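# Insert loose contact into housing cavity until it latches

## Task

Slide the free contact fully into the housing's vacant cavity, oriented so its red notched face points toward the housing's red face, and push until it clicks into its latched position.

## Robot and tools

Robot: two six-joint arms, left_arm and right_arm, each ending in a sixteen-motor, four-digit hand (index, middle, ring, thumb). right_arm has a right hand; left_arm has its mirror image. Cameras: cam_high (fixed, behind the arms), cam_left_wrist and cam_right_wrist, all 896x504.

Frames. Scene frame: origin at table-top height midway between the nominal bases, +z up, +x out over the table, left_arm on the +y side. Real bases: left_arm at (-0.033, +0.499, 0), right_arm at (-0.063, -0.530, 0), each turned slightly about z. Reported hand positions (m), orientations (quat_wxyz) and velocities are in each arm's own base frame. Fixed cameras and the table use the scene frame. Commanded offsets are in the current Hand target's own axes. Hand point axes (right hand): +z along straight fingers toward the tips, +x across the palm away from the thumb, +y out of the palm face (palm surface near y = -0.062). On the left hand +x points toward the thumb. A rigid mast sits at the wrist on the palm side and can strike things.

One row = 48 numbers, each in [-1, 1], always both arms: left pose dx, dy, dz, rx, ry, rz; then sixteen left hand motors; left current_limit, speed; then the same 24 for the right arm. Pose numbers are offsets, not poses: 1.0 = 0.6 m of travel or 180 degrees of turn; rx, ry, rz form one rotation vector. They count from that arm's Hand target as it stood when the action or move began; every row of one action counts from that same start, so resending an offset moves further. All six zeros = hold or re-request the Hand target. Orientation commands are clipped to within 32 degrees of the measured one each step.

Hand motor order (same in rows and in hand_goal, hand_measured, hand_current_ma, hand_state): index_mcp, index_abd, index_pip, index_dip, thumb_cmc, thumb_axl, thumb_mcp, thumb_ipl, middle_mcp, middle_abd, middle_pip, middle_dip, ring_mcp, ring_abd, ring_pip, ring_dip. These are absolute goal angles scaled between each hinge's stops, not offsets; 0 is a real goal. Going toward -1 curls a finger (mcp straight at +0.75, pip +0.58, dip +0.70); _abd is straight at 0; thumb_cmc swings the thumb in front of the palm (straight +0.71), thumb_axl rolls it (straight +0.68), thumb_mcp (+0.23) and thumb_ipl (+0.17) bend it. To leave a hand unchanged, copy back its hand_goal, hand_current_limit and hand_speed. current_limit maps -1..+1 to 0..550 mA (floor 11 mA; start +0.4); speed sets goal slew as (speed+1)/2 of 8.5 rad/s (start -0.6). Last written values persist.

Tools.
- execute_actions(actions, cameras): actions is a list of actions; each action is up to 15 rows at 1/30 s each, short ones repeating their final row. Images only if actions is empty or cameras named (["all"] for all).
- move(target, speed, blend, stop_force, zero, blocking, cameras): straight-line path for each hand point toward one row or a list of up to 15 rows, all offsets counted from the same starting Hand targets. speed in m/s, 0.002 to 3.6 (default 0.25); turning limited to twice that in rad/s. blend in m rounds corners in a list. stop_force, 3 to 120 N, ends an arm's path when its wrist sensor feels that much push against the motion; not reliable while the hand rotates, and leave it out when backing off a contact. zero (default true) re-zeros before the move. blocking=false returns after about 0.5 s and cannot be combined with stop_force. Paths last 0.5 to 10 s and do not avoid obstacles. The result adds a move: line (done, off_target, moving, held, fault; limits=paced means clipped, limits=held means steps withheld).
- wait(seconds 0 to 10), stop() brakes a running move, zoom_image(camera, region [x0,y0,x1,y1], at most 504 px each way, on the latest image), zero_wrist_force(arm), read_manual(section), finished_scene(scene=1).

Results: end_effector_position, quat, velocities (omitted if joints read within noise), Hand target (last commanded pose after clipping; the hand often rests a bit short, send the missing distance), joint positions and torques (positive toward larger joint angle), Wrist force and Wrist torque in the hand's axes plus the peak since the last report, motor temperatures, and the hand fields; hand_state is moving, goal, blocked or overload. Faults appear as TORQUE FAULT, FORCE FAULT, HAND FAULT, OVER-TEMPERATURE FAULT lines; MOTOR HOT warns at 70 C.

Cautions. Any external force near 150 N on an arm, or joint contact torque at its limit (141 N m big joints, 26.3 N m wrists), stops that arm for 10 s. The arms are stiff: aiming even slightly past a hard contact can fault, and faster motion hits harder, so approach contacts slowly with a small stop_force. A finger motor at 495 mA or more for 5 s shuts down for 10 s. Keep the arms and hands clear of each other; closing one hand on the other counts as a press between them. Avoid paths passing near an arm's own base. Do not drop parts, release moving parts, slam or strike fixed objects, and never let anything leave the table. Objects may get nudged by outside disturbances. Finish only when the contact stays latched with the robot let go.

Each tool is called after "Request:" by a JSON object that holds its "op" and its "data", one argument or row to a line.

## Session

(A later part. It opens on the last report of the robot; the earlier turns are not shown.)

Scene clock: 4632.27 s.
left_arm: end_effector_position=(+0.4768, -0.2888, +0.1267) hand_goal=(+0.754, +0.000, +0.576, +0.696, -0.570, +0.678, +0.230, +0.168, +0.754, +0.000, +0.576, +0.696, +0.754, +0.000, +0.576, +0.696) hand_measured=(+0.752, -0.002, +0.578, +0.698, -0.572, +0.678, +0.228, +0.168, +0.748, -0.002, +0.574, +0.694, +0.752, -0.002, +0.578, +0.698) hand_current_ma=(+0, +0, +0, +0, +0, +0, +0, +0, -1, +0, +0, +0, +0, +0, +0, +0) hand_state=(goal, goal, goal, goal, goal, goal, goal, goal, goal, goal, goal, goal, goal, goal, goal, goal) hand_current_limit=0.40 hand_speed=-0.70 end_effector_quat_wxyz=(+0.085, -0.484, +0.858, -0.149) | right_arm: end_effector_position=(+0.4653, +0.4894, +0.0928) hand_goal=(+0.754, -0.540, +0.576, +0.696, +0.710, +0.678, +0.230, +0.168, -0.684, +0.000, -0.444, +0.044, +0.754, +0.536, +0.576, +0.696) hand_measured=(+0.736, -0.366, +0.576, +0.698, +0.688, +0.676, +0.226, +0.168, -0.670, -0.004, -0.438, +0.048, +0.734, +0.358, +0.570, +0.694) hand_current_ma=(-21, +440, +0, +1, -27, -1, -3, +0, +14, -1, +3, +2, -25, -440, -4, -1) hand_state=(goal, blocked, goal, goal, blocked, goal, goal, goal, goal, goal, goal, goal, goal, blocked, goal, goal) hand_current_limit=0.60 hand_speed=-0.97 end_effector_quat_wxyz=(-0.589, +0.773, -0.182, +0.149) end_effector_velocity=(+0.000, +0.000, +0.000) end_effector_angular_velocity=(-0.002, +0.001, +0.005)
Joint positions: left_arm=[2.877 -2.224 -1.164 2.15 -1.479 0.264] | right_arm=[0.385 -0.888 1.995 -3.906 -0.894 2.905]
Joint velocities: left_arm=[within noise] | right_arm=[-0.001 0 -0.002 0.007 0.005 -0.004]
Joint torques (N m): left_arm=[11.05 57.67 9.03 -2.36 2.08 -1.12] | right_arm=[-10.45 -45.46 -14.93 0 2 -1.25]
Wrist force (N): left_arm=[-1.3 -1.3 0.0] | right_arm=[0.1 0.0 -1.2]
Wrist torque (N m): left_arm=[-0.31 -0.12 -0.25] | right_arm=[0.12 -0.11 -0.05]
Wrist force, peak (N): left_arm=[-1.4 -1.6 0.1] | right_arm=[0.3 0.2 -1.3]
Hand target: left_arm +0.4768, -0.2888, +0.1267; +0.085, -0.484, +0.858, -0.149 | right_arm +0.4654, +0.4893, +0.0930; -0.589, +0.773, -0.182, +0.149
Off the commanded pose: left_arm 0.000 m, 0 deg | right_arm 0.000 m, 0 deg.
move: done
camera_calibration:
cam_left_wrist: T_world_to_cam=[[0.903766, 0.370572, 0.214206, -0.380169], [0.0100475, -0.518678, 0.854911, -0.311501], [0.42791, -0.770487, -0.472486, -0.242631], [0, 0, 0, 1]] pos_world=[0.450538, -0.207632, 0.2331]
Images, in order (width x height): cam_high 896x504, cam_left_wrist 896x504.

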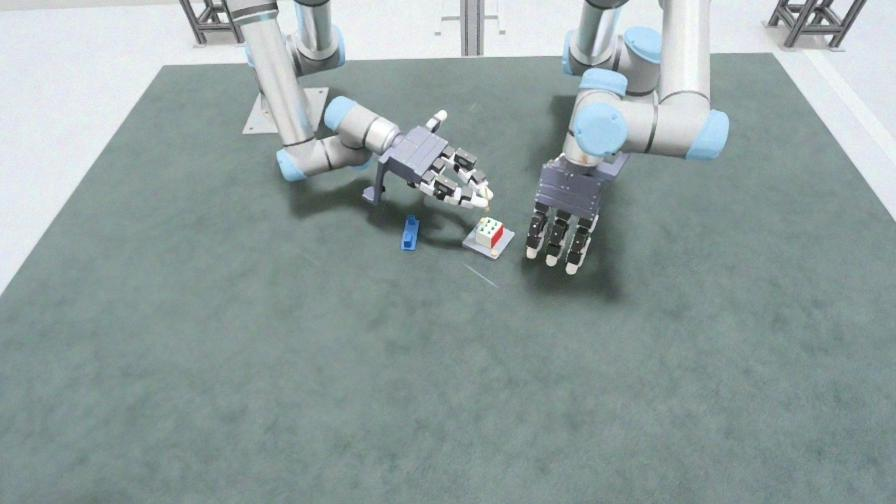

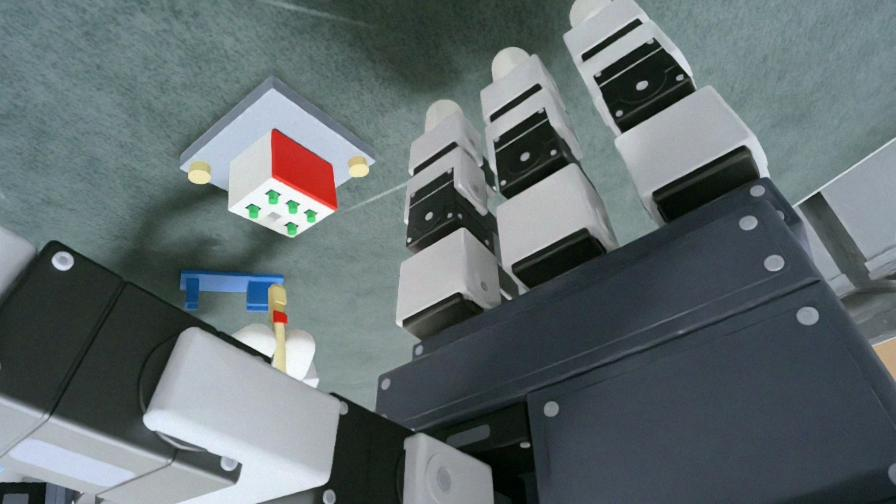

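Request:
{"op": "move", "data": {
  "target": [0,0,0,0,0,0,0.754,0,0.576,0.696,-0.571,0.678,0.23,0.168,0.754,0,0.576,0.696,0.754,0,0.576,0.696,0.4,-0.7,-0.0087,0.0557,0.0173,-0.0002,0.0139,0.0038,0.754,-0.54,0.576,0.696,0.71,0.678,0.23,0.168,-0.685,0,-0.445,0.043,0.754,0.535,0.576,0.696,0.6,-0.97],
  "speed": 0.03,
  "stop_force": 4,
  "cameras": ["cam_high","cam_left_wrist"]
}}

Request:
{"op": "zoom_image", "data": {
  "camera": "cam_left_wrist",
  "region": [220, 170, 340, 290]
}}

Request:
{"op": "zoom_image", "data": {
  "camera": "cam_left_wrist",
  "region": [260, 205, 300, 255]
}}

Request:
{"op": "zoom_image", "data": {
  "camera": "cam_high",
  "region": [470, 185, 510, 245]
}}

Scene clock: 4666.83 s.
left_arm: end_effector_position=(+0.4768, -0.2888, +0.1267) hand_goal=(+0.754, +0.000, +0.576, +0.696, -0.570, +0.678, +0.230, +0.168, +0.754, +0.000, +0.576, +0.696, +0.754, +0.000, +0.576, +0.696) hand_measured=(+0.752, -0.002, +0.578, +0.698, -0.572, +0.678, +0.228, +0.168, +0.748, -0.002, +0.574, +0.694, +0.752, -0.002, +0.578, +0.698) hand_current_ma=(+0, +0, +0, +0, +0, +0, +0, +0, -1, +0, +0, +0, +0, +0, +0, +0) hand_state=(goal, goal, goal, goal, goal, goal, goal, goal, goal, goal, goal, goal, goal, goal, goal, goal) hand_current_limit=0.40 hand_speed=-0.70 end_effector_quat_wxyz=(+0.085, -0.484, +0.858, -0.149) | right_arm: end_effector_position=(+0.4619, +0.4926, +0.0579) hand_goal=(+0.754, -0.540, +0.576, +0.696, +0.710, +0.678, +0.230, +0.168, -0.684, +0.000, -0.444, +0.044, +0.754, +0.536, +0.576, +0.696) hand_measured=(+0.736, -0.366, +0.576, +0.698, +0.688, +0.676, +0.226, +0.168, -0.670, -0.004, -0.438, +0.048, +0.734, +0.358, +0.570, +0.694) hand_current_ma=(-21, +440, +0, +1, -27, -1, -3, +0, +13, -1, +3, +2, -25, -440, -4, -1) hand_state=(goal, blocked, goal, goal, blocked, goal, goal, goal, goal, goal, goal, goal, goal, blocked, goal, goal) hand_current_limit=0.60 hand_speed=-0.97 end_effector_quat_wxyz=(-0.585, +0.769, -0.200, +0.163)
Joint positions: left_arm=[2.877 -2.224 -1.164 2.15 -1.479 0.264] | right_arm=[0.408 -0.808 1.996 -4.004 -0.958 2.933]
Joint torques (N m): left_arm=[10.14 57.89 10.42 -1.22 2.18 -0.99] | right_arm=[-10.15 -51.78 -15.36 -0.4 1.79 -1.49]
Wrist force (N): left_arm=[-1.3 -1.4 0.1] | right_arm=[0.1 0.0 -1.2]
Wrist torque (N m): left_arm=[-0.34 -0.11 -0.25] | right_arm=[0.14 -0.12 -0.08]
Wrist force, peak (N): left_arm=[-1.5 -1.5 0.0] | right_arm=[0.5 -0.5 -1.4]
Hand target: left_arm +0.4768, -0.2888, +0.1267; +0.085, -0.484, +0.858, -0.149 | right_arm +0.4619, +0.4926, +0.0579; -0.585, +0.769, -0.200, +0.163
Off the commanded pose: left_arm 0.000 m, 0 deg | right_arm 0.000 m, 0 deg.
move: done
camera_calibration:
cam_left_wrist: T_world_to_cam=[[0.903766, 0.370572, 0.214206, -0.380169], [0.0100475, -0.518678, 0.854911, -0.311501], [0.42791, -0.770487, -0.472486, -0.242631], [0, 0, 0, 1]] pos_world=[0.450538, -0.207632, 0.2331]
Images, in order (width x height): cam_high 896x504, cam_left_wrist 896x504.

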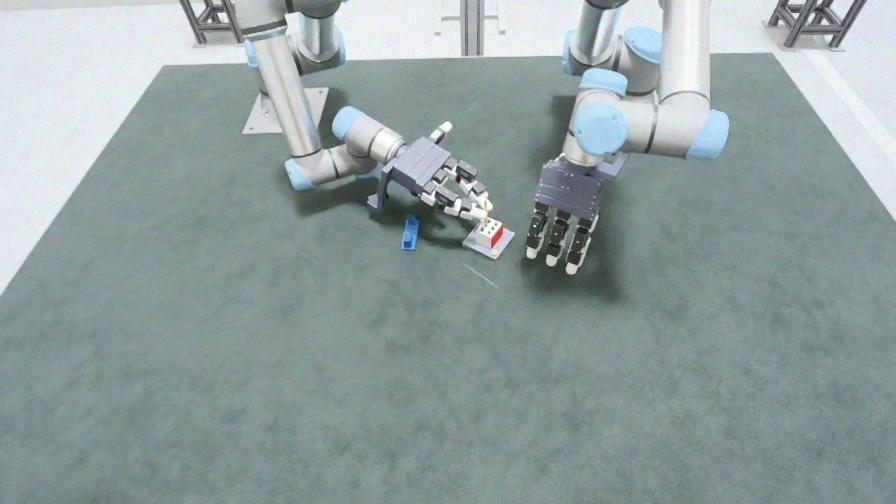

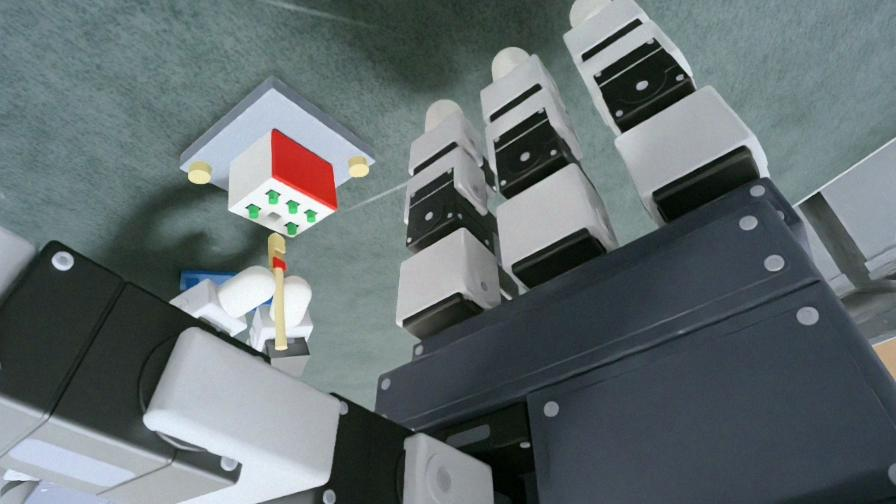

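Scaled by 4.200 from the camera's 896x504 image, which has a finer 1280x720 frame.

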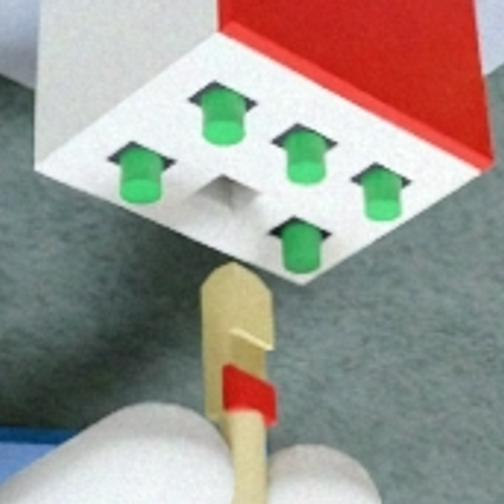

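Scaled by 10.080 from the camera's 896x504 image, which has a finer 1280x720 frame.

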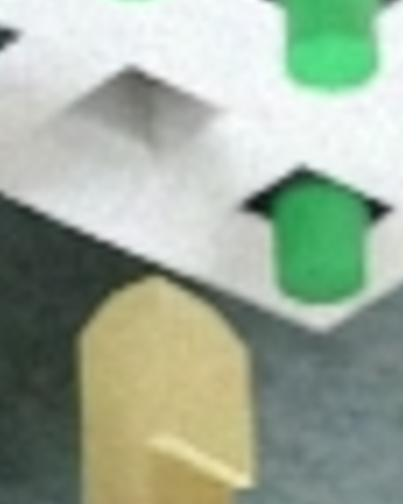

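Scaled by 8.400 from the camera's 896x504 image, which has a finer 1280x720 frame.

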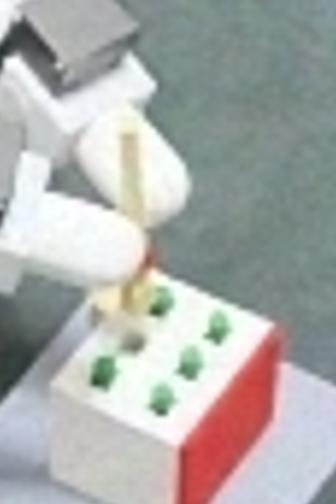

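Request:
{"op": "zoom_image", "data": {
  "camera": "cam_high",
  "region": [476, 208, 500, 236]
}}

Request:
{"op": "zoom_image", "data": {
  "camera": "cam_left_wrist",
  "region": [262, 206, 288, 226]
}}

Request:
{"op": "zoom_image", "data": {
  "camera": "cam_left_wrist",
  "region": [264, 228, 290, 256]
}}

Scaled by 18.000 from the camera's 896x504 image, which has a finer 1280x720 frame.

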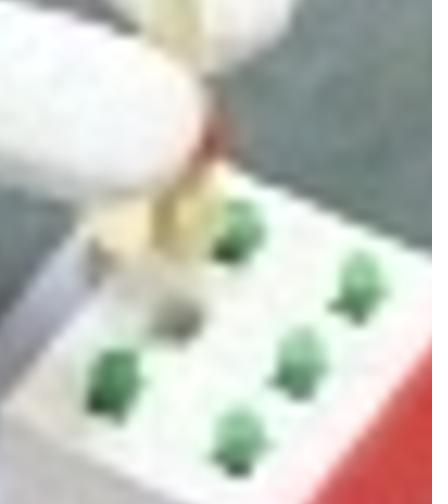

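Scaled by 19.385 from the camera's 896x504 image, which has a finer 1280x720 frame.

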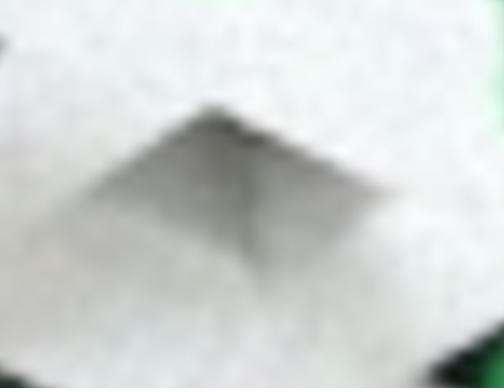

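Scaled by 18.000 from the camera's 896x504 image, which has a finer 1280x720 frame.

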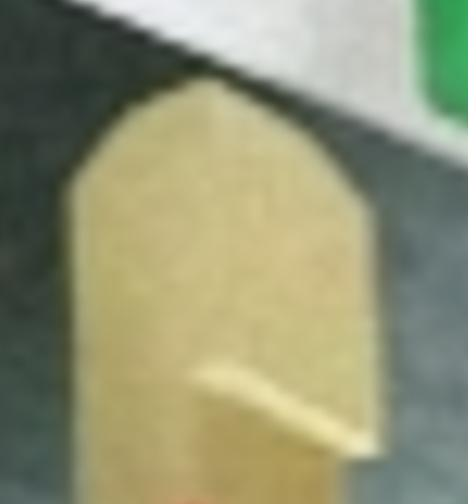

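Request:
{"op": "move", "data": {
  "target": [0,0,0,0,0,0,0.754,0,0.576,0.696,-0.571,0.678,0.23,0.168,0.754,0,0.576,0.696,0.754,0,0.576,0.696,0.4,-0.7,0.0072,0.0175,0.0022,0.0002,-0.0123,-0.0034,0.754,-0.54,0.576,0.696,0.71,0.678,0.23,0.168,-0.685,0,-0.445,0.043,0.754,0.535,0.576,0.696,0.6,-0.97],
  "speed": 0.02,
  "stop_force": 4,
  "cameras": ["cam_high","cam_left_wrist"]
}}

Request:
{"op": "zoom_image", "data": {
  "camera": "cam_left_wrist",
  "region": [245, 190, 315, 270]
}}

Request:
{"op": "zoom_image", "data": {
  "camera": "cam_left_wrist",
  "region": [262, 206, 288, 246]
}}

Request:
{"op": "zoom_image", "data": {
  "camera": "cam_high",
  "region": [474, 200, 502, 238]
}}

Scene clock: 4751.53 s.
left_arm: end_effector_position=(+0.4768, -0.2888, +0.1267) hand_goal=(+0.754, +0.000, +0.576, +0.696, -0.570, +0.678, +0.230, +0.168, +0.754, +0.000, +0.576, +0.696, +0.754, +0.000, +0.576, +0.696) hand_measured=(+0.752, -0.002, +0.578, +0.698, -0.572, +0.678, +0.228, +0.168, +0.748, -0.002, +0.574, +0.694, +0.752, -0.002, +0.578, +0.698) hand_current_ma=(+0, +0, +0, +0, +0, +0, +0, +0, -1, +0, +0, +0, +0, +0, +0, +0) hand_state=(goal, goal, goal, goal, goal, goal, goal, goal, goal, goal, goal, goal, goal, goal, goal, goal) hand_current_limit=0.40 hand_speed=-0.70 end_effector_quat_wxyz=(+0.085, -0.484, +0.858, -0.149) | right_arm: end_effector_position=(+0.4650, +0.4891, +0.0475) hand_goal=(+0.754, -0.540, +0.576, +0.696, +0.710, +0.678, +0.230, +0.168, -0.684, +0.000, -0.444, +0.044, +0.754, +0.536, +0.576, +0.696) hand_measured=(+0.736, -0.366, +0.576, +0.698, +0.688, +0.676, +0.226, +0.168, -0.670, -0.004, -0.438, +0.048, +0.734, +0.358, +0.570, +0.694) hand_current_ma=(-21, +440, +0, +1, -27, -1, -3, +0, +13, -1, +3, +2, -25, -440, -4, -1) hand_state=(goal, blocked, goal, goal, blocked, goal, goal, goal, goal, goal, goal, goal, goal, blocked, goal, goal) hand_current_limit=0.60 hand_speed=-0.97 end_effector_quat_wxyz=(-0.589, +0.773, -0.184, +0.151)
Joint positions: left_arm=[2.877 -2.224 -1.164 2.15 -1.479 0.264] | right_arm=[0.386 -0.782 1.984 -4.003 -0.9 2.908]
Joint torques (N m): left_arm=[9.97 58.5 9.63 -0.73 2.1 -0.94] | right_arm=[8.02 -51.8 -1.82 -1.78 -1.68 1.21]
Wrist force (N): left_arm=[-1.3 -1.3 -0.1] | right_arm=[0.4 -0.1 -1.0]
Wrist torque (N m): left_arm=[-0.31 -0.12 -0.25] | right_arm=[0.10 -0.16 0.04]
Wrist force, peak (N): left_arm=[-1.5 -1.6 0.0] | right_arm=[0.3 -0.2 -1.4]
Hand target: left_arm +0.4768, -0.2888, +0.1267; +0.085, -0.484, +0.858, -0.149 | right_arm +0.4650, +0.4891, +0.0475; -0.589, +0.773, -0.184, +0.151
Off the commanded pose: left_arm 0.000 m, 0 deg | right_arm 0.000 m, 0 deg.
move: done
camera_calibration:
cam_left_wrist: T_world_to_cam=[[0.903766, 0.370572, 0.214206, -0.380169], [0.0100475, -0.518678, 0.854911, -0.311501], [0.42791, -0.770487, -0.472486, -0.242631], [0, 0, 0, 1]] pos_world=[0.450538, -0.207632, 0.2331]
Images, in order (width x height): cam_high 896x504, cam_left_wrist 896x504.

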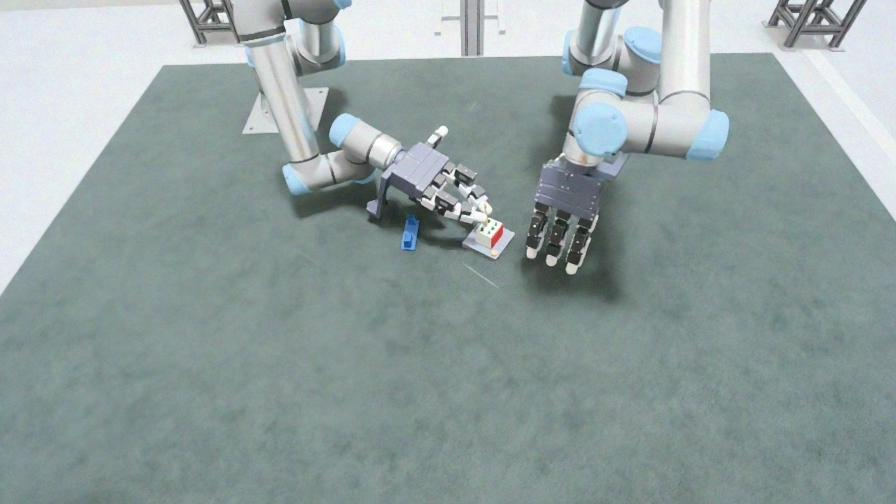

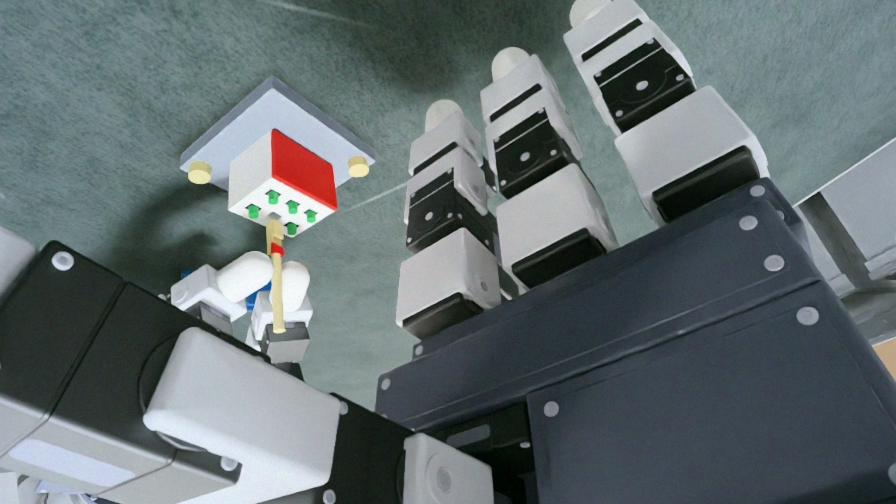

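Scaled by 6.300 from the camera's 896x504 image, which has a finer 1280x720 frame.

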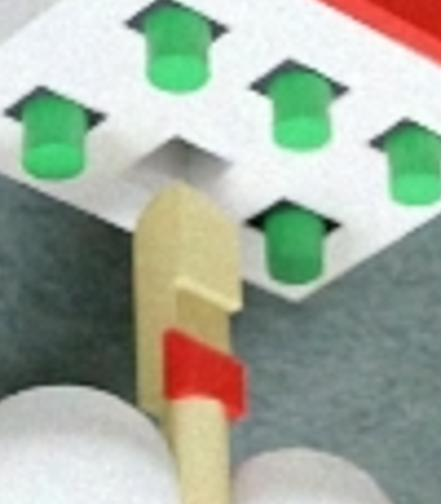

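Scaled by 12.600 from the camera's 896x504 image, which has a finer 1280x720 frame.

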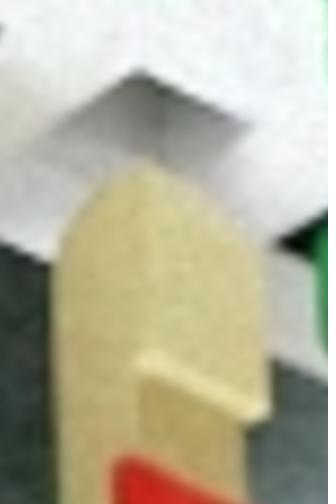

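Scaled by 13.263 from the camera's 896x504 image, which has a finer 1280x720 frame.

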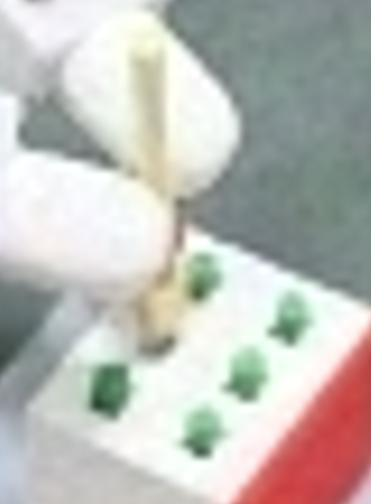

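Request:
{"op": "move", "data": {
  "target": [
    [0,0,0,0,0,0,0.754,0,0.576,0.696,-0.571,0.678,0.23,0.168,0.754,0,0.576,0.696,0.754,0,0.576,0.696,0.4,-0.7,-0.0002,0.0003,-0.0012,0,0,0,0.754,-0.54,0.576,0.696,0.71,0.678,0.23,0.168,-0.685,0,-0.445,0.043,0.754,0.535,0.576,0.696,0.6,-0.97],
    [0,0,0,0,0,0,0.754,0,0.576,0.696,-0.571,0.678,0.23,0.168,0.754,0,0.576,0.696,0.754,0,0.576,0.696,0.4,-0.7,-0.0003,0.0084,0.0010,0,0,0,0.754,-0.54,0.576,0.696,0.71,0.678,0.23,0.168,-0.685,0,-0.445,0.043,0.754,0.535,0.576,0.696,0.6,-0.97]
  ],
  "speed": 0.006,
  "stop_force": 3,
  "cameras": ["cam_high","cam_left_wrist"]
}}

Request:
{"op": "zoom_image", "data": {
  "camera": "cam_left_wrist",
  "region": [262, 200, 288, 240]
}}

Request:
{"op": "zoom_image", "data": {
  "camera": "cam_high",
  "region": [474, 200, 502, 238]
}}

Scene clock: 4780.07 s.
left_arm: end_effector_position=(+0.4768, -0.2888, +0.1267) hand_goal=(+0.754, +0.000, +0.576, +0.696, -0.570, +0.678, +0.230, +0.168, +0.754, +0.000, +0.576, +0.696, +0.754, +0.000, +0.576, +0.696) hand_measured=(+0.752, -0.002, +0.578, +0.698, -0.572, +0.678, +0.228, +0.168, +0.748, -0.002, +0.574, +0.694, +0.752, -0.002, +0.578, +0.698) hand_current_ma=(+0, +0, +0, +0, +0, +0, +0, +0, -1, +0, +0, +0, +0, +0, +0, +0) hand_state=(goal, goal, goal, goal, goal, goal, goal, goal, goal, goal, goal, goal, goal, goal, goal, goal) hand_current_limit=0.40 hand_speed=-0.70 end_effector_quat_wxyz=(+0.085, -0.484, +0.858, -0.149) | right_arm: end_effector_position=(+0.4646, +0.4884, +0.0425) hand_goal=(+0.754, -0.540, +0.576, +0.696, +0.710, +0.678, +0.230, +0.168, -0.684, +0.000, -0.444, +0.044, +0.754, +0.536, +0.576, +0.696) hand_measured=(+0.736, -0.366, +0.576, +0.698, +0.688, +0.676, +0.226, +0.168, -0.670, -0.004, -0.438, +0.048, +0.734, +0.358, +0.570, +0.694) hand_current_ma=(-21, +440, +0, +1, -27, -1, -3, +0, +13, -1, +3, +2, -25, -440, -4, -1) hand_state=(goal, blocked, goal, goal, blocked, goal, goal, goal, goal, goal, goal, goal, goal, blocked, goal, goal) hand_current_limit=0.60 hand_speed=-0.97 end_effector_quat_wxyz=(-0.589, +0.773, -0.184, +0.151)
Joint positions: left_arm=[2.877 -2.224 -1.164 2.15 -1.479 0.264] | right_arm=[0.385 -0.77 1.984 -4.014 -0.899 2.907]
Joint torques (N m): left_arm=[10.8 56.89 10.63 -0.85 1.97 -0.95] | right_arm=[-10.07 -47.31 -11.31 -0.25 1.92 -1.27]
Wrist force (N): left_arm=[-1.2 -1.3 0.2] | right_arm=[0.2 -0.3 -1.1]
Wrist torque (N m): left_arm=[-0.34 -0.12 -0.24] | right_arm=[0.08 -0.15 0.02]
Wrist force, peak (N): left_arm=[-1.4 -1.6 0.1] | right_arm=[0.2 0.0 -1.5]
Hand target: left_arm +0.4768, -0.2888, +0.1267; +0.085, -0.484, +0.858, -0.149 | right_arm +0.4646, +0.4884, +0.0425; -0.589, +0.773, -0.184, +0.151
Off the commanded pose: left_arm 0.000 m, 0 deg | right_arm 0.000 m, 0 deg.
move: done
camera_calibration:
cam_left_wrist: T_world_to_cam=[[0.903766, 0.370572, 0.214206, -0.380169], [0.0100475, -0.518678, 0.854911, -0.311501], [0.42791, -0.770487, -0.472486, -0.242631], [0, 0, 0, 1]] pos_world=[0.450538, -0.207632, 0.2331]
Images, in order (width x height): cam_high 896x504, cam_left_wrist 896x504.

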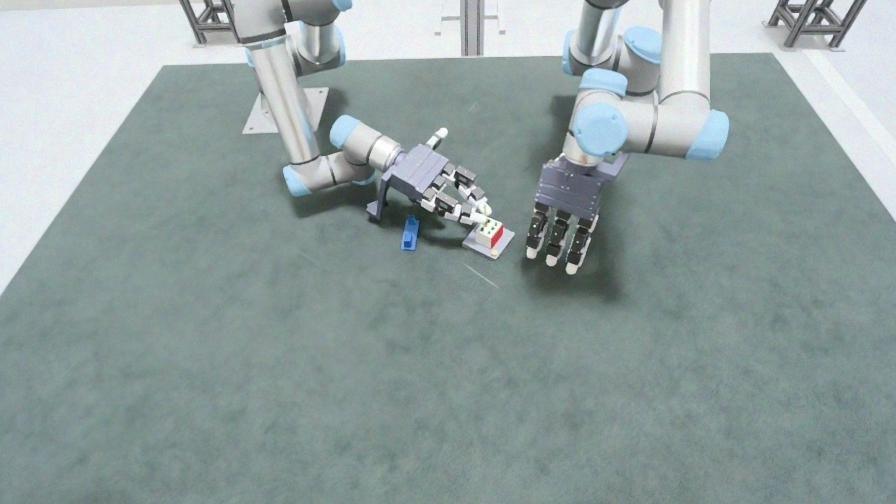

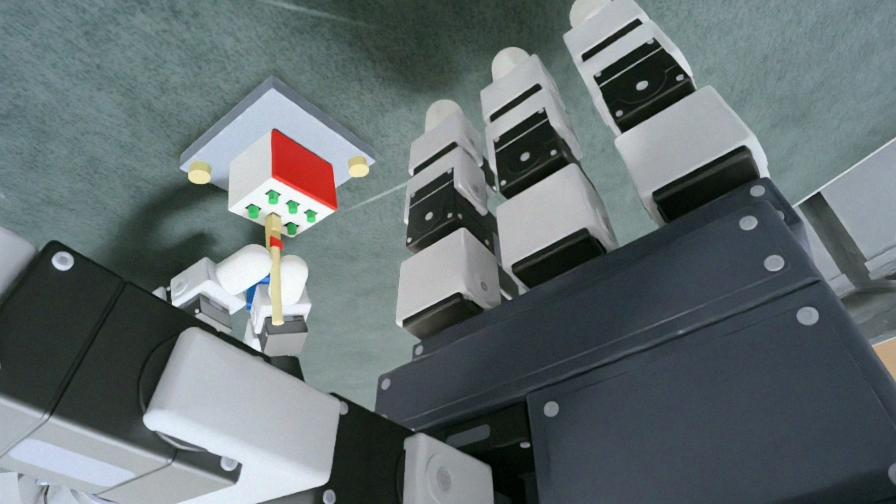

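Scaled by 12.600 from the camera's 896x504 image, which has a finer 1280x720 frame.

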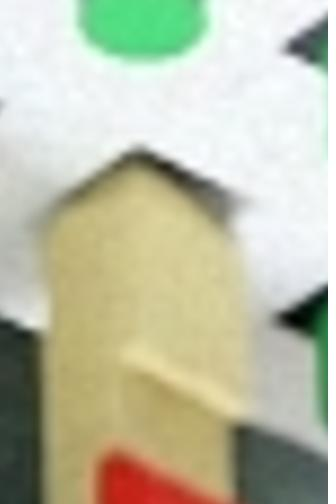

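Scaled by 13.263 from the camera's 896x504 image, which has a finer 1280x720 frame.

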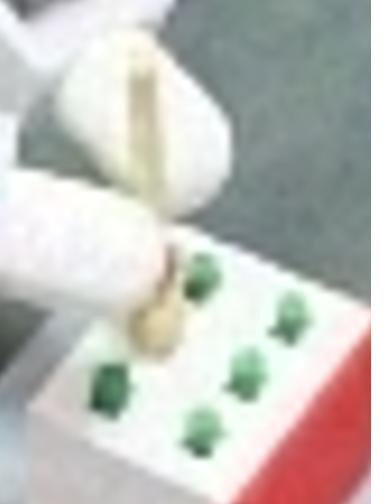

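Request:
{"op": "move", "data": {
  "target": [0,0,0,0,0,0,0.754,0,0.576,0.696,-0.571,0.678,0.23,0.168,0.754,0,0.576,0.696,0.754,0,0.576,0.696,0.4,-0.7,-0.0001,0.0064,0.0018,0,0,0,0.754,-0.54,0.576,0.696,0.71,0.678,0.23,0.168,-0.685,0,-0.445,0.043,0.754,0.535,0.576,0.696,0.6,-0.97],
  "speed": 0.004,
  "stop_force": 3,
  "cameras": ["cam_high","cam_left_wrist"]
}}

Request:
{"op": "zoom_image", "data": {
  "camera": "cam_left_wrist",
  "region": [262, 200, 288, 240]
}}

Request:
{"op": "zoom_image", "data": {
  "camera": "cam_high",
  "region": [474, 200, 502, 238]
}}

Scene clock: 4792.33 s.
left_arm: end_effector_position=(+0.4768, -0.2888, +0.1267) hand_goal=(+0.754, +0.000, +0.576, +0.696, -0.570, +0.678, +0.230, +0.168, +0.754, +0.000, +0.576, +0.696, +0.754, +0.000, +0.576, +0.696) hand_measured=(+0.752, -0.002, +0.578, +0.698, -0.572, +0.678, +0.228, +0.168, +0.748, -0.002, +0.574, +0.694, +0.752, -0.002, +0.578, +0.698) hand_current_ma=(+0, +0, +0, +0, +0, +0, +0, +0, -1, +0, +0, +0, +0, +0, +0, +0) hand_state=(goal, goal, goal, goal, goal, goal, goal, goal, goal, goal, goal, goal, goal, goal, goal, goal) hand_current_limit=0.40 hand_speed=-0.70 end_effector_quat_wxyz=(+0.085, -0.484, +0.858, -0.149) | right_arm: end_effector_position=(+0.4646, +0.4885, +0.0385) hand_goal=(+0.754, -0.540, +0.576, +0.696, +0.710, +0.678, +0.230, +0.168, -0.684, +0.000, -0.444, +0.044, +0.754, +0.536, +0.576, +0.696) hand_measured=(+0.750, -0.366, +0.576, +0.698, +0.688, +0.676, +0.226, +0.168, -0.670, -0.004, -0.438, +0.048, +0.744, +0.358, +0.574, +0.696) hand_current_ma=(-2, +440, +0, +1, -27, -1, -3, +0, +13, -1, +3, +2, -8, -440, +0, +0) hand_state=(goal, blocked, goal, goal, blocked, goal, goal, goal, goal, goal, goal, goal, goal, blocked, goal, goal) hand_current_limit=0.60 hand_speed=-0.97 end_effector_quat_wxyz=(-0.589, +0.773, -0.184, +0.151)
Joint positions: left_arm=[2.877 -2.224 -1.164 2.15 -1.479 0.264] | right_arm=[0.385 -0.761 1.982 -4.022 -0.899 2.907]
Joint torques (N m): left_arm=[11.03 56.92 11.57 -0.68 2.14 -0.93] | right_arm=[4.46 -45.58 -11.69 -1.04 -1.14 0.4]
Wrist force (N): left_arm=[-1.3 -1.1 -0.1] | right_arm=[0.2 -1.1 -1.5]
Wrist torque (N m): left_arm=[-0.29 -0.12 -0.25] | right_arm=[0.21 -0.13 0.00]
Wrist force, peak (N): left_arm=[-1.4 -1.5 -0.1] | right_arm=[0.3 -1.1 -1.7]
Hand target: left_arm +0.4768, -0.2888, +0.1267; +0.085, -0.484, +0.858, -0.149 | right_arm +0.4646, +0.4885, +0.0385; -0.589, +0.773, -0.184, +0.151
Off the commanded pose: left_arm 0.000 m, 0 deg | right_arm 0.000 m, 0 deg.
move: done
camera_calibration:
cam_left_wrist: T_world_to_cam=[[0.903766, 0.370572, 0.214206, -0.380169], [0.0100475, -0.518678, 0.854911, -0.311501], [0.42791, -0.770487, -0.472486, -0.242631], [0, 0, 0, 1]] pos_world=[0.450538, -0.207632, 0.2331]
Images, in order (width x height): cam_high 896x504, cam_left_wrist 896x504.

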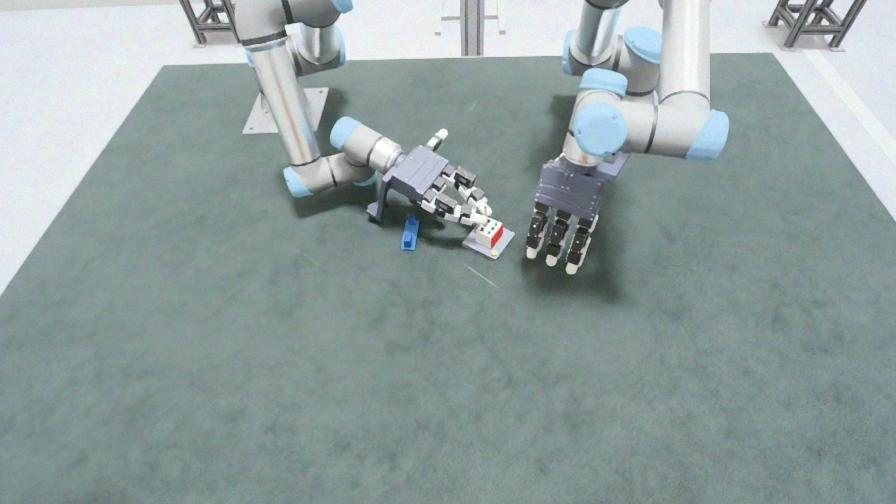

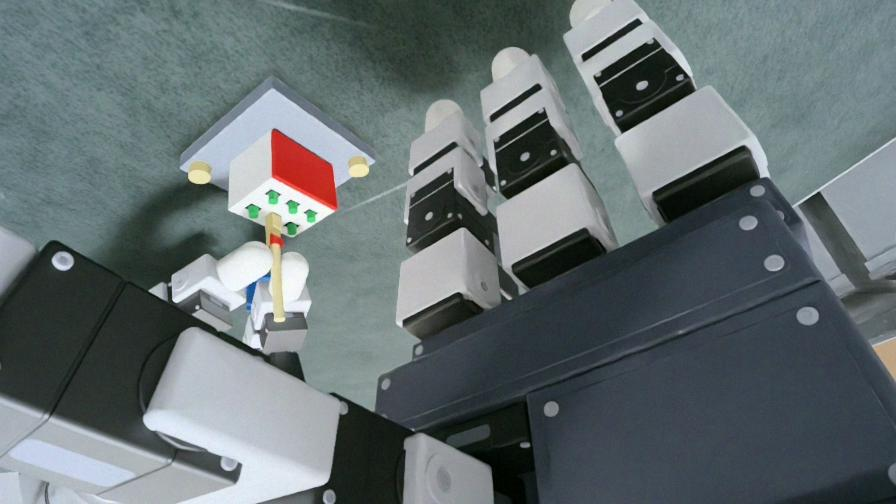

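Scaled by 12.600 from the camera's 896x504 image, which has a finer 1280x720 frame.

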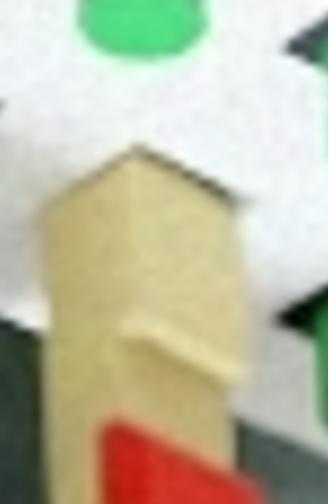

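Scaled by 13.263 from the camera's 896x504 image, which has a finer 1280x720 frame.

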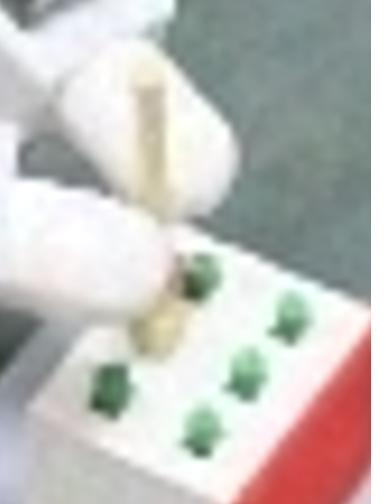

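Request:
{"op": "move", "data": {
  "target": [
    [0,0,0,0,0,0,0.754,0,0.576,0.696,-0.571,0.678,0.23,0.168,0.754,0,0.576,0.696,0.754,0,0.576,0.696,0.4,-0.7,0.0001,-0.0001,0.0005,0,0,0,0.754,-0.54,0.576,0.696,0.71,0.678,0.23,0.168,-0.685,0,-0.445,0.043,0.754,0.535,0.576,0.696,0.6,-0.97],
    [0,0,0,0,0,0,0.754,0,0.576,0.696,-0.571,0.678,0.23,0.168,0.754,0,0.576,0.696,0.754,0,0.576,0.696,0.4,-0.7,0.0000,0.0031,0.0014,0,0,0,0.754,-0.54,0.576,0.696,0.71,0.678,0.23,0.168,-0.685,0,-0.445,0.043,0.754,0.535,0.576,0.696,0.6,-0.97]
  ],
  "speed": 0.003,
  "stop_force": 4,
  "cameras": ["cam_left_wrist"]
}}

Request:
{"op": "zoom_image", "data": {
  "camera": "cam_left_wrist",
  "region": [258, 200, 292, 250]
}}

Scene clock: 4801.13 s.
left_arm: end_effector_position=(+0.4768, -0.2888, +0.1267) hand_goal=(+0.754, +0.000, +0.576, +0.696, -0.570, +0.678, +0.230, +0.168, +0.754, +0.000, +0.576, +0.696, +0.754, +0.000, +0.576, +0.696) hand_measured=(+0.752, -0.002, +0.578, +0.698, -0.572, +0.678, +0.228, +0.168, +0.748, -0.002, +0.574, +0.694, +0.752, -0.002, +0.578, +0.698) hand_current_ma=(+0, +0, +0, +0, +0, +0, +0, +0, -1, +0, +0, +0, +0, +0, +0, +0) hand_state=(goal, goal, goal, goal, goal, goal, goal, goal, goal, goal, goal, goal, goal, goal, goal, goal) hand_current_limit=0.40 hand_speed=-0.70 end_effector_quat_wxyz=(+0.085, -0.484, +0.858, -0.149) | right_arm: end_effector_position=(+0.4648, +0.4888, +0.0365) hand_goal=(+0.754, -0.540, +0.576, +0.696, +0.710, +0.678, +0.230, +0.168, -0.684, +0.000, -0.444, +0.044, +0.754, +0.536, +0.576, +0.696) hand_measured=(+0.758, -0.366, +0.582, +0.698, +0.688, +0.676, +0.226, +0.168, -0.670, -0.004, -0.438, +0.048, +0.754, +0.358, +0.578, +0.698) hand_current_ma=(+2, +440, +4, +1, -27, -1, -3, +0, +13, -1, +3, +2, +0, -440, +1, +0) hand_state=(goal, blocked, goal, goal, blocked, goal, goal, goal, goal, goal, goal, goal, goal, blocked, goal, goal) hand_current_limit=0.60 hand_speed=-0.97 end_effector_quat_wxyz=(-0.589, +0.773, -0.184, +0.151)
Joint positions: left_arm=[2.877 -2.224 -1.164 2.15 -1.479 0.264] | right_arm=[0.386 -0.755 1.98 -4.025 -0.9 2.908]
Joint torques (N m): left_arm=[10.18 57 11.76 -0.51 1.92 -0.97] | right_arm=[8.42 -42.29 -10.9 -1.39 -1.48 1.34]
Wrist force (N): left_arm=[-1.2 -1.2 -0.1] | right_arm=[0.3 -1.8 -1.7]
Wrist torque (N m): left_arm=[-0.30 -0.12 -0.25] | right_arm=[0.27 -0.15 0.00]
Wrist force, peak (N): left_arm=[-1.5 -1.5 -0.1] | right_arm=[0.2 -1.7 -1.9]
Hand target: left_arm +0.4768, -0.2888, +0.1267; +0.085, -0.484, +0.858, -0.149 | right_arm +0.4648, +0.4888, +0.0365; -0.589, +0.773, -0.184, +0.151
Off the commanded pose: left_arm 0.000 m, 0 deg | right_arm 0.000 m, 0 deg.
move: done
camera_calibration:
cam_left_wrist: T_world_to_cam=[[0.903766, 0.370572, 0.214206, -0.380169], [0.0100475, -0.518678, 0.854911, -0.311501], [0.42791, -0.770487, -0.472486, -0.242631], [0, 0, 0, 1]] pos_world=[0.450538, -0.207632, 0.2331]
Images, in order (width x height): cam_left_wrist 896x504.

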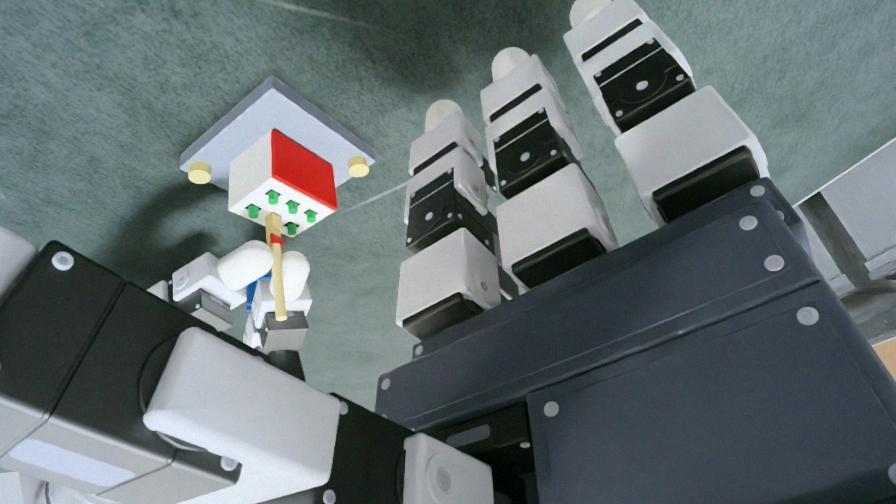

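Scaled by 10.080 from the camera's 896x504 image, which has a finer 1280x720 frame.

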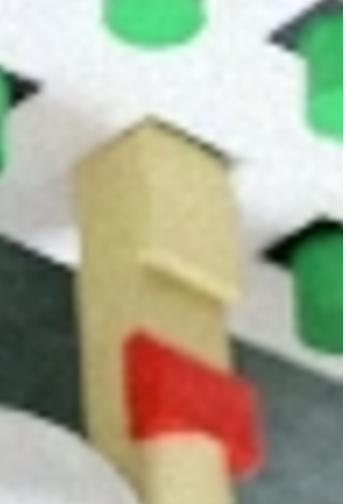

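Request:
{"op": "zoom_image", "data": {
  "camera": "cam_left_wrist",
  "region": [262, 208, 288, 228]
}}

Scaled by 19.385 from the camera's 896x504 image, which has a finer 1280x720 frame.

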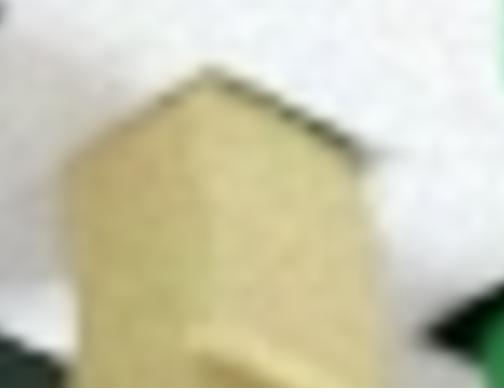

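Request:
{"op": "move", "data": {
  "target": [0,0,0,0,0,0,0.754,0,0.576,0.696,-0.571,0.678,0.23,0.168,0.754,0,0.576,0.696,0.754,0,0.576,0.696,0.4,-0.7,0.0147,-0.0025,-0.0025,0.0004,-0.0215,-0.0058,0.754,-0.54,0.576,0.696,0.71,0.678,0.23,0.168,-0.685,0,-0.445,0.043,0.754,0.535,0.576,0.696,0.6,-0.97],
  "speed": 0.01,
  "cameras": ["cam_high","cam_left_wrist"]
}}

Request:
{"op": "zoom_image", "data": {
  "camera": "cam_left_wrist",
  "region": [262, 208, 288, 228]
}}

Request:
{"op": "zoom_image", "data": {
  "camera": "cam_left_wrist",
  "region": [250, 195, 300, 265]
}}

Request:
{"op": "zoom_image", "data": {
  "camera": "cam_high",
  "region": [474, 200, 502, 238]
}}

Scene clock: 4847.53 s.
left_arm: end_effector_position=(+0.4768, -0.2888, +0.1267) hand_goal=(+0.754, +0.000, +0.576, +0.696, -0.570, +0.678, +0.230, +0.168, +0.754, +0.000, +0.576, +0.696, +0.754, +0.000, +0.576, +0.696) hand_measured=(+0.752, -0.002, +0.578, +0.698, -0.572, +0.678, +0.228, +0.168, +0.748, -0.002, +0.574, +0.694, +0.752, -0.002, +0.578, +0.698) hand_current_ma=(+0, +0, +0, +0, +0, +0, +0, +0, -1, +0, +0, +0, +0, +0, +0, +0) hand_state=(goal, goal, goal, goal, goal, goal, goal, goal, goal, goal, goal, goal, goal, goal, goal, goal) hand_current_limit=0.40 hand_speed=-0.70 end_effector_quat_wxyz=(+0.085, -0.484, +0.858, -0.149) | right_arm: end_effector_position=(+0.4721, +0.4837, +0.0385) hand_goal=(+0.754, -0.540, +0.576, +0.696, +0.710, +0.678, +0.230, +0.168, -0.684, +0.000, -0.444, +0.044, +0.754, +0.536, +0.576, +0.696) hand_measured=(+0.748, -0.366, +0.578, +0.698, +0.688, +0.676, +0.226, +0.168, -0.670, -0.004, -0.438, +0.048, +0.744, +0.358, +0.574, +0.698) hand_current_ma=(-3, +440, +0, +1, -27, -1, -3, +0, +13, -1, +3, +2, -9, -440, -1, +0) hand_state=(goal, blocked, goal, goal, blocked, goal, goal, goal, goal, goal, goal, goal, goal, blocked, goal, goal) hand_current_limit=0.60 hand_speed=-0.97 end_effector_quat_wxyz=(-0.594, +0.779, -0.157, +0.130)
Joint positions: left_arm=[2.877 -2.224 -1.164 2.15 -1.479 0.264] | right_arm=[0.351 -0.756 1.958 -3.971 -0.802 2.859]
Joint torques (N m): left_arm=[10.12 57.6 13.38 -0.61 2.09 -0.98] | right_arm=[-4.18 -49.72 -11.29 -1.6 -0.8 -0.4]
Wrist force (N): left_arm=[-1.4 -1.3 0.1] | right_arm=[0.4 0.4 -0.7]
Wrist torque (N m): left_arm=[-0.33 -0.09 -0.26] | right_arm=[0.17 -0.18 0.05]
Wrist force, peak (N): left_arm=[-1.4 -1.5 -0.2] | right_arm=[0.2 -1.9 -1.9]
Hand target: left_arm +0.4768, -0.2888, +0.1267; +0.085, -0.484, +0.858, -0.149 | right_arm +0.4721, +0.4838, +0.0385; -0.594, +0.779, -0.157, +0.130
Off the commanded pose: left_arm 0.000 m, 0 deg | right_arm 0.000 m, 0 deg.
move: done
camera_calibration:
cam_left_wrist: T_world_to_cam=[[0.903766, 0.370572, 0.214206, -0.380169], [0.0100475, -0.518678, 0.854911, -0.311501], [0.42791, -0.770487, -0.472486, -0.242631], [0, 0, 0, 1]] pos_world=[0.450538, -0.207632, 0.2331]
Images, in order (width x height): cam_high 896x504, cam_left_wrist 896x504.

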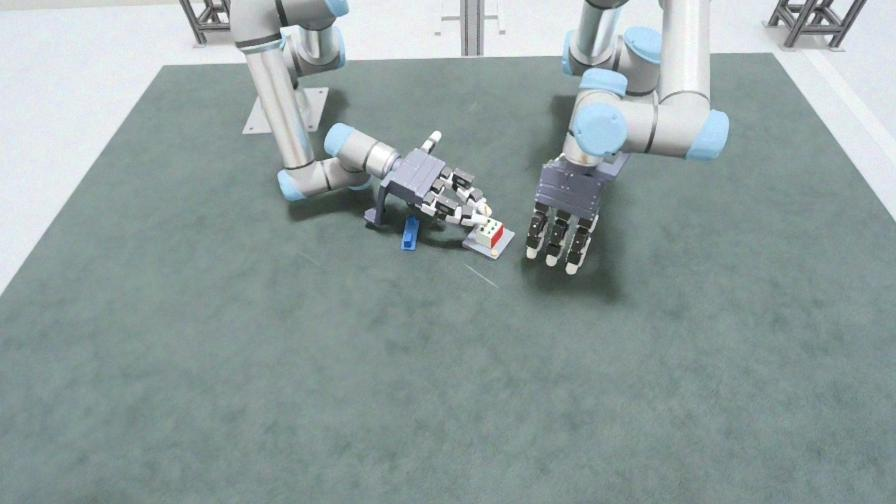

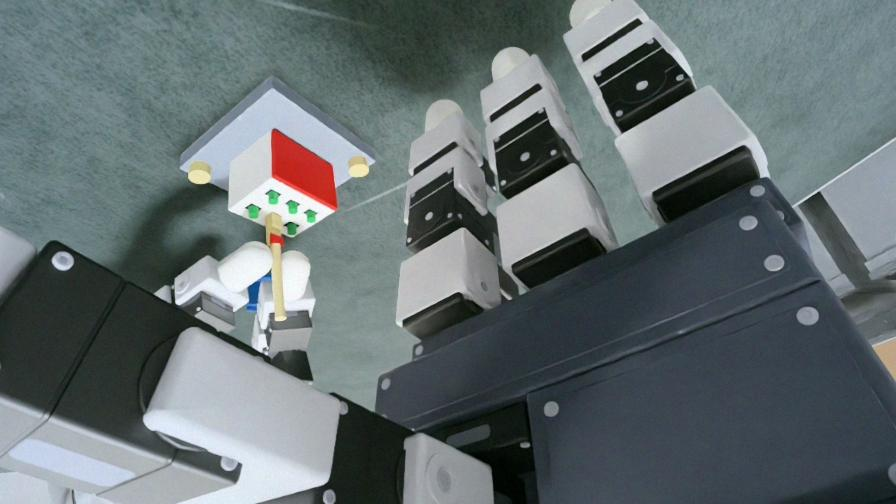

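Scaled by 19.385 from the camera's 896x504 image, which has a finer 1280x720 frame.

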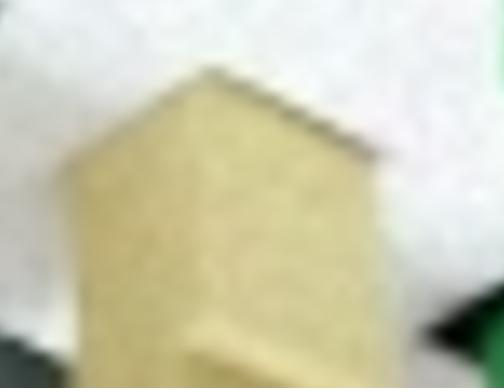

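Scaled by 7.200 from the camera's 896x504 image, which has a finer 1280x720 frame.

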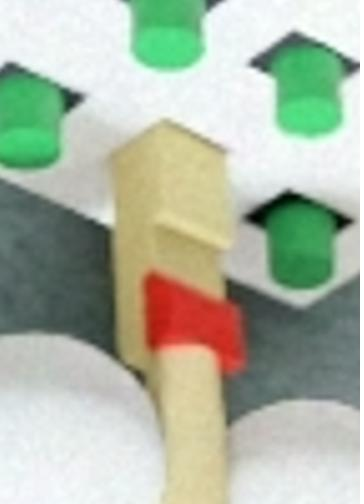

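Scaled by 13.263 from the camera's 896x504 image, which has a finer 1280x720 frame.

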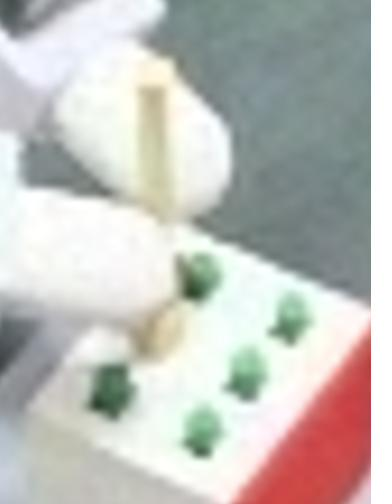

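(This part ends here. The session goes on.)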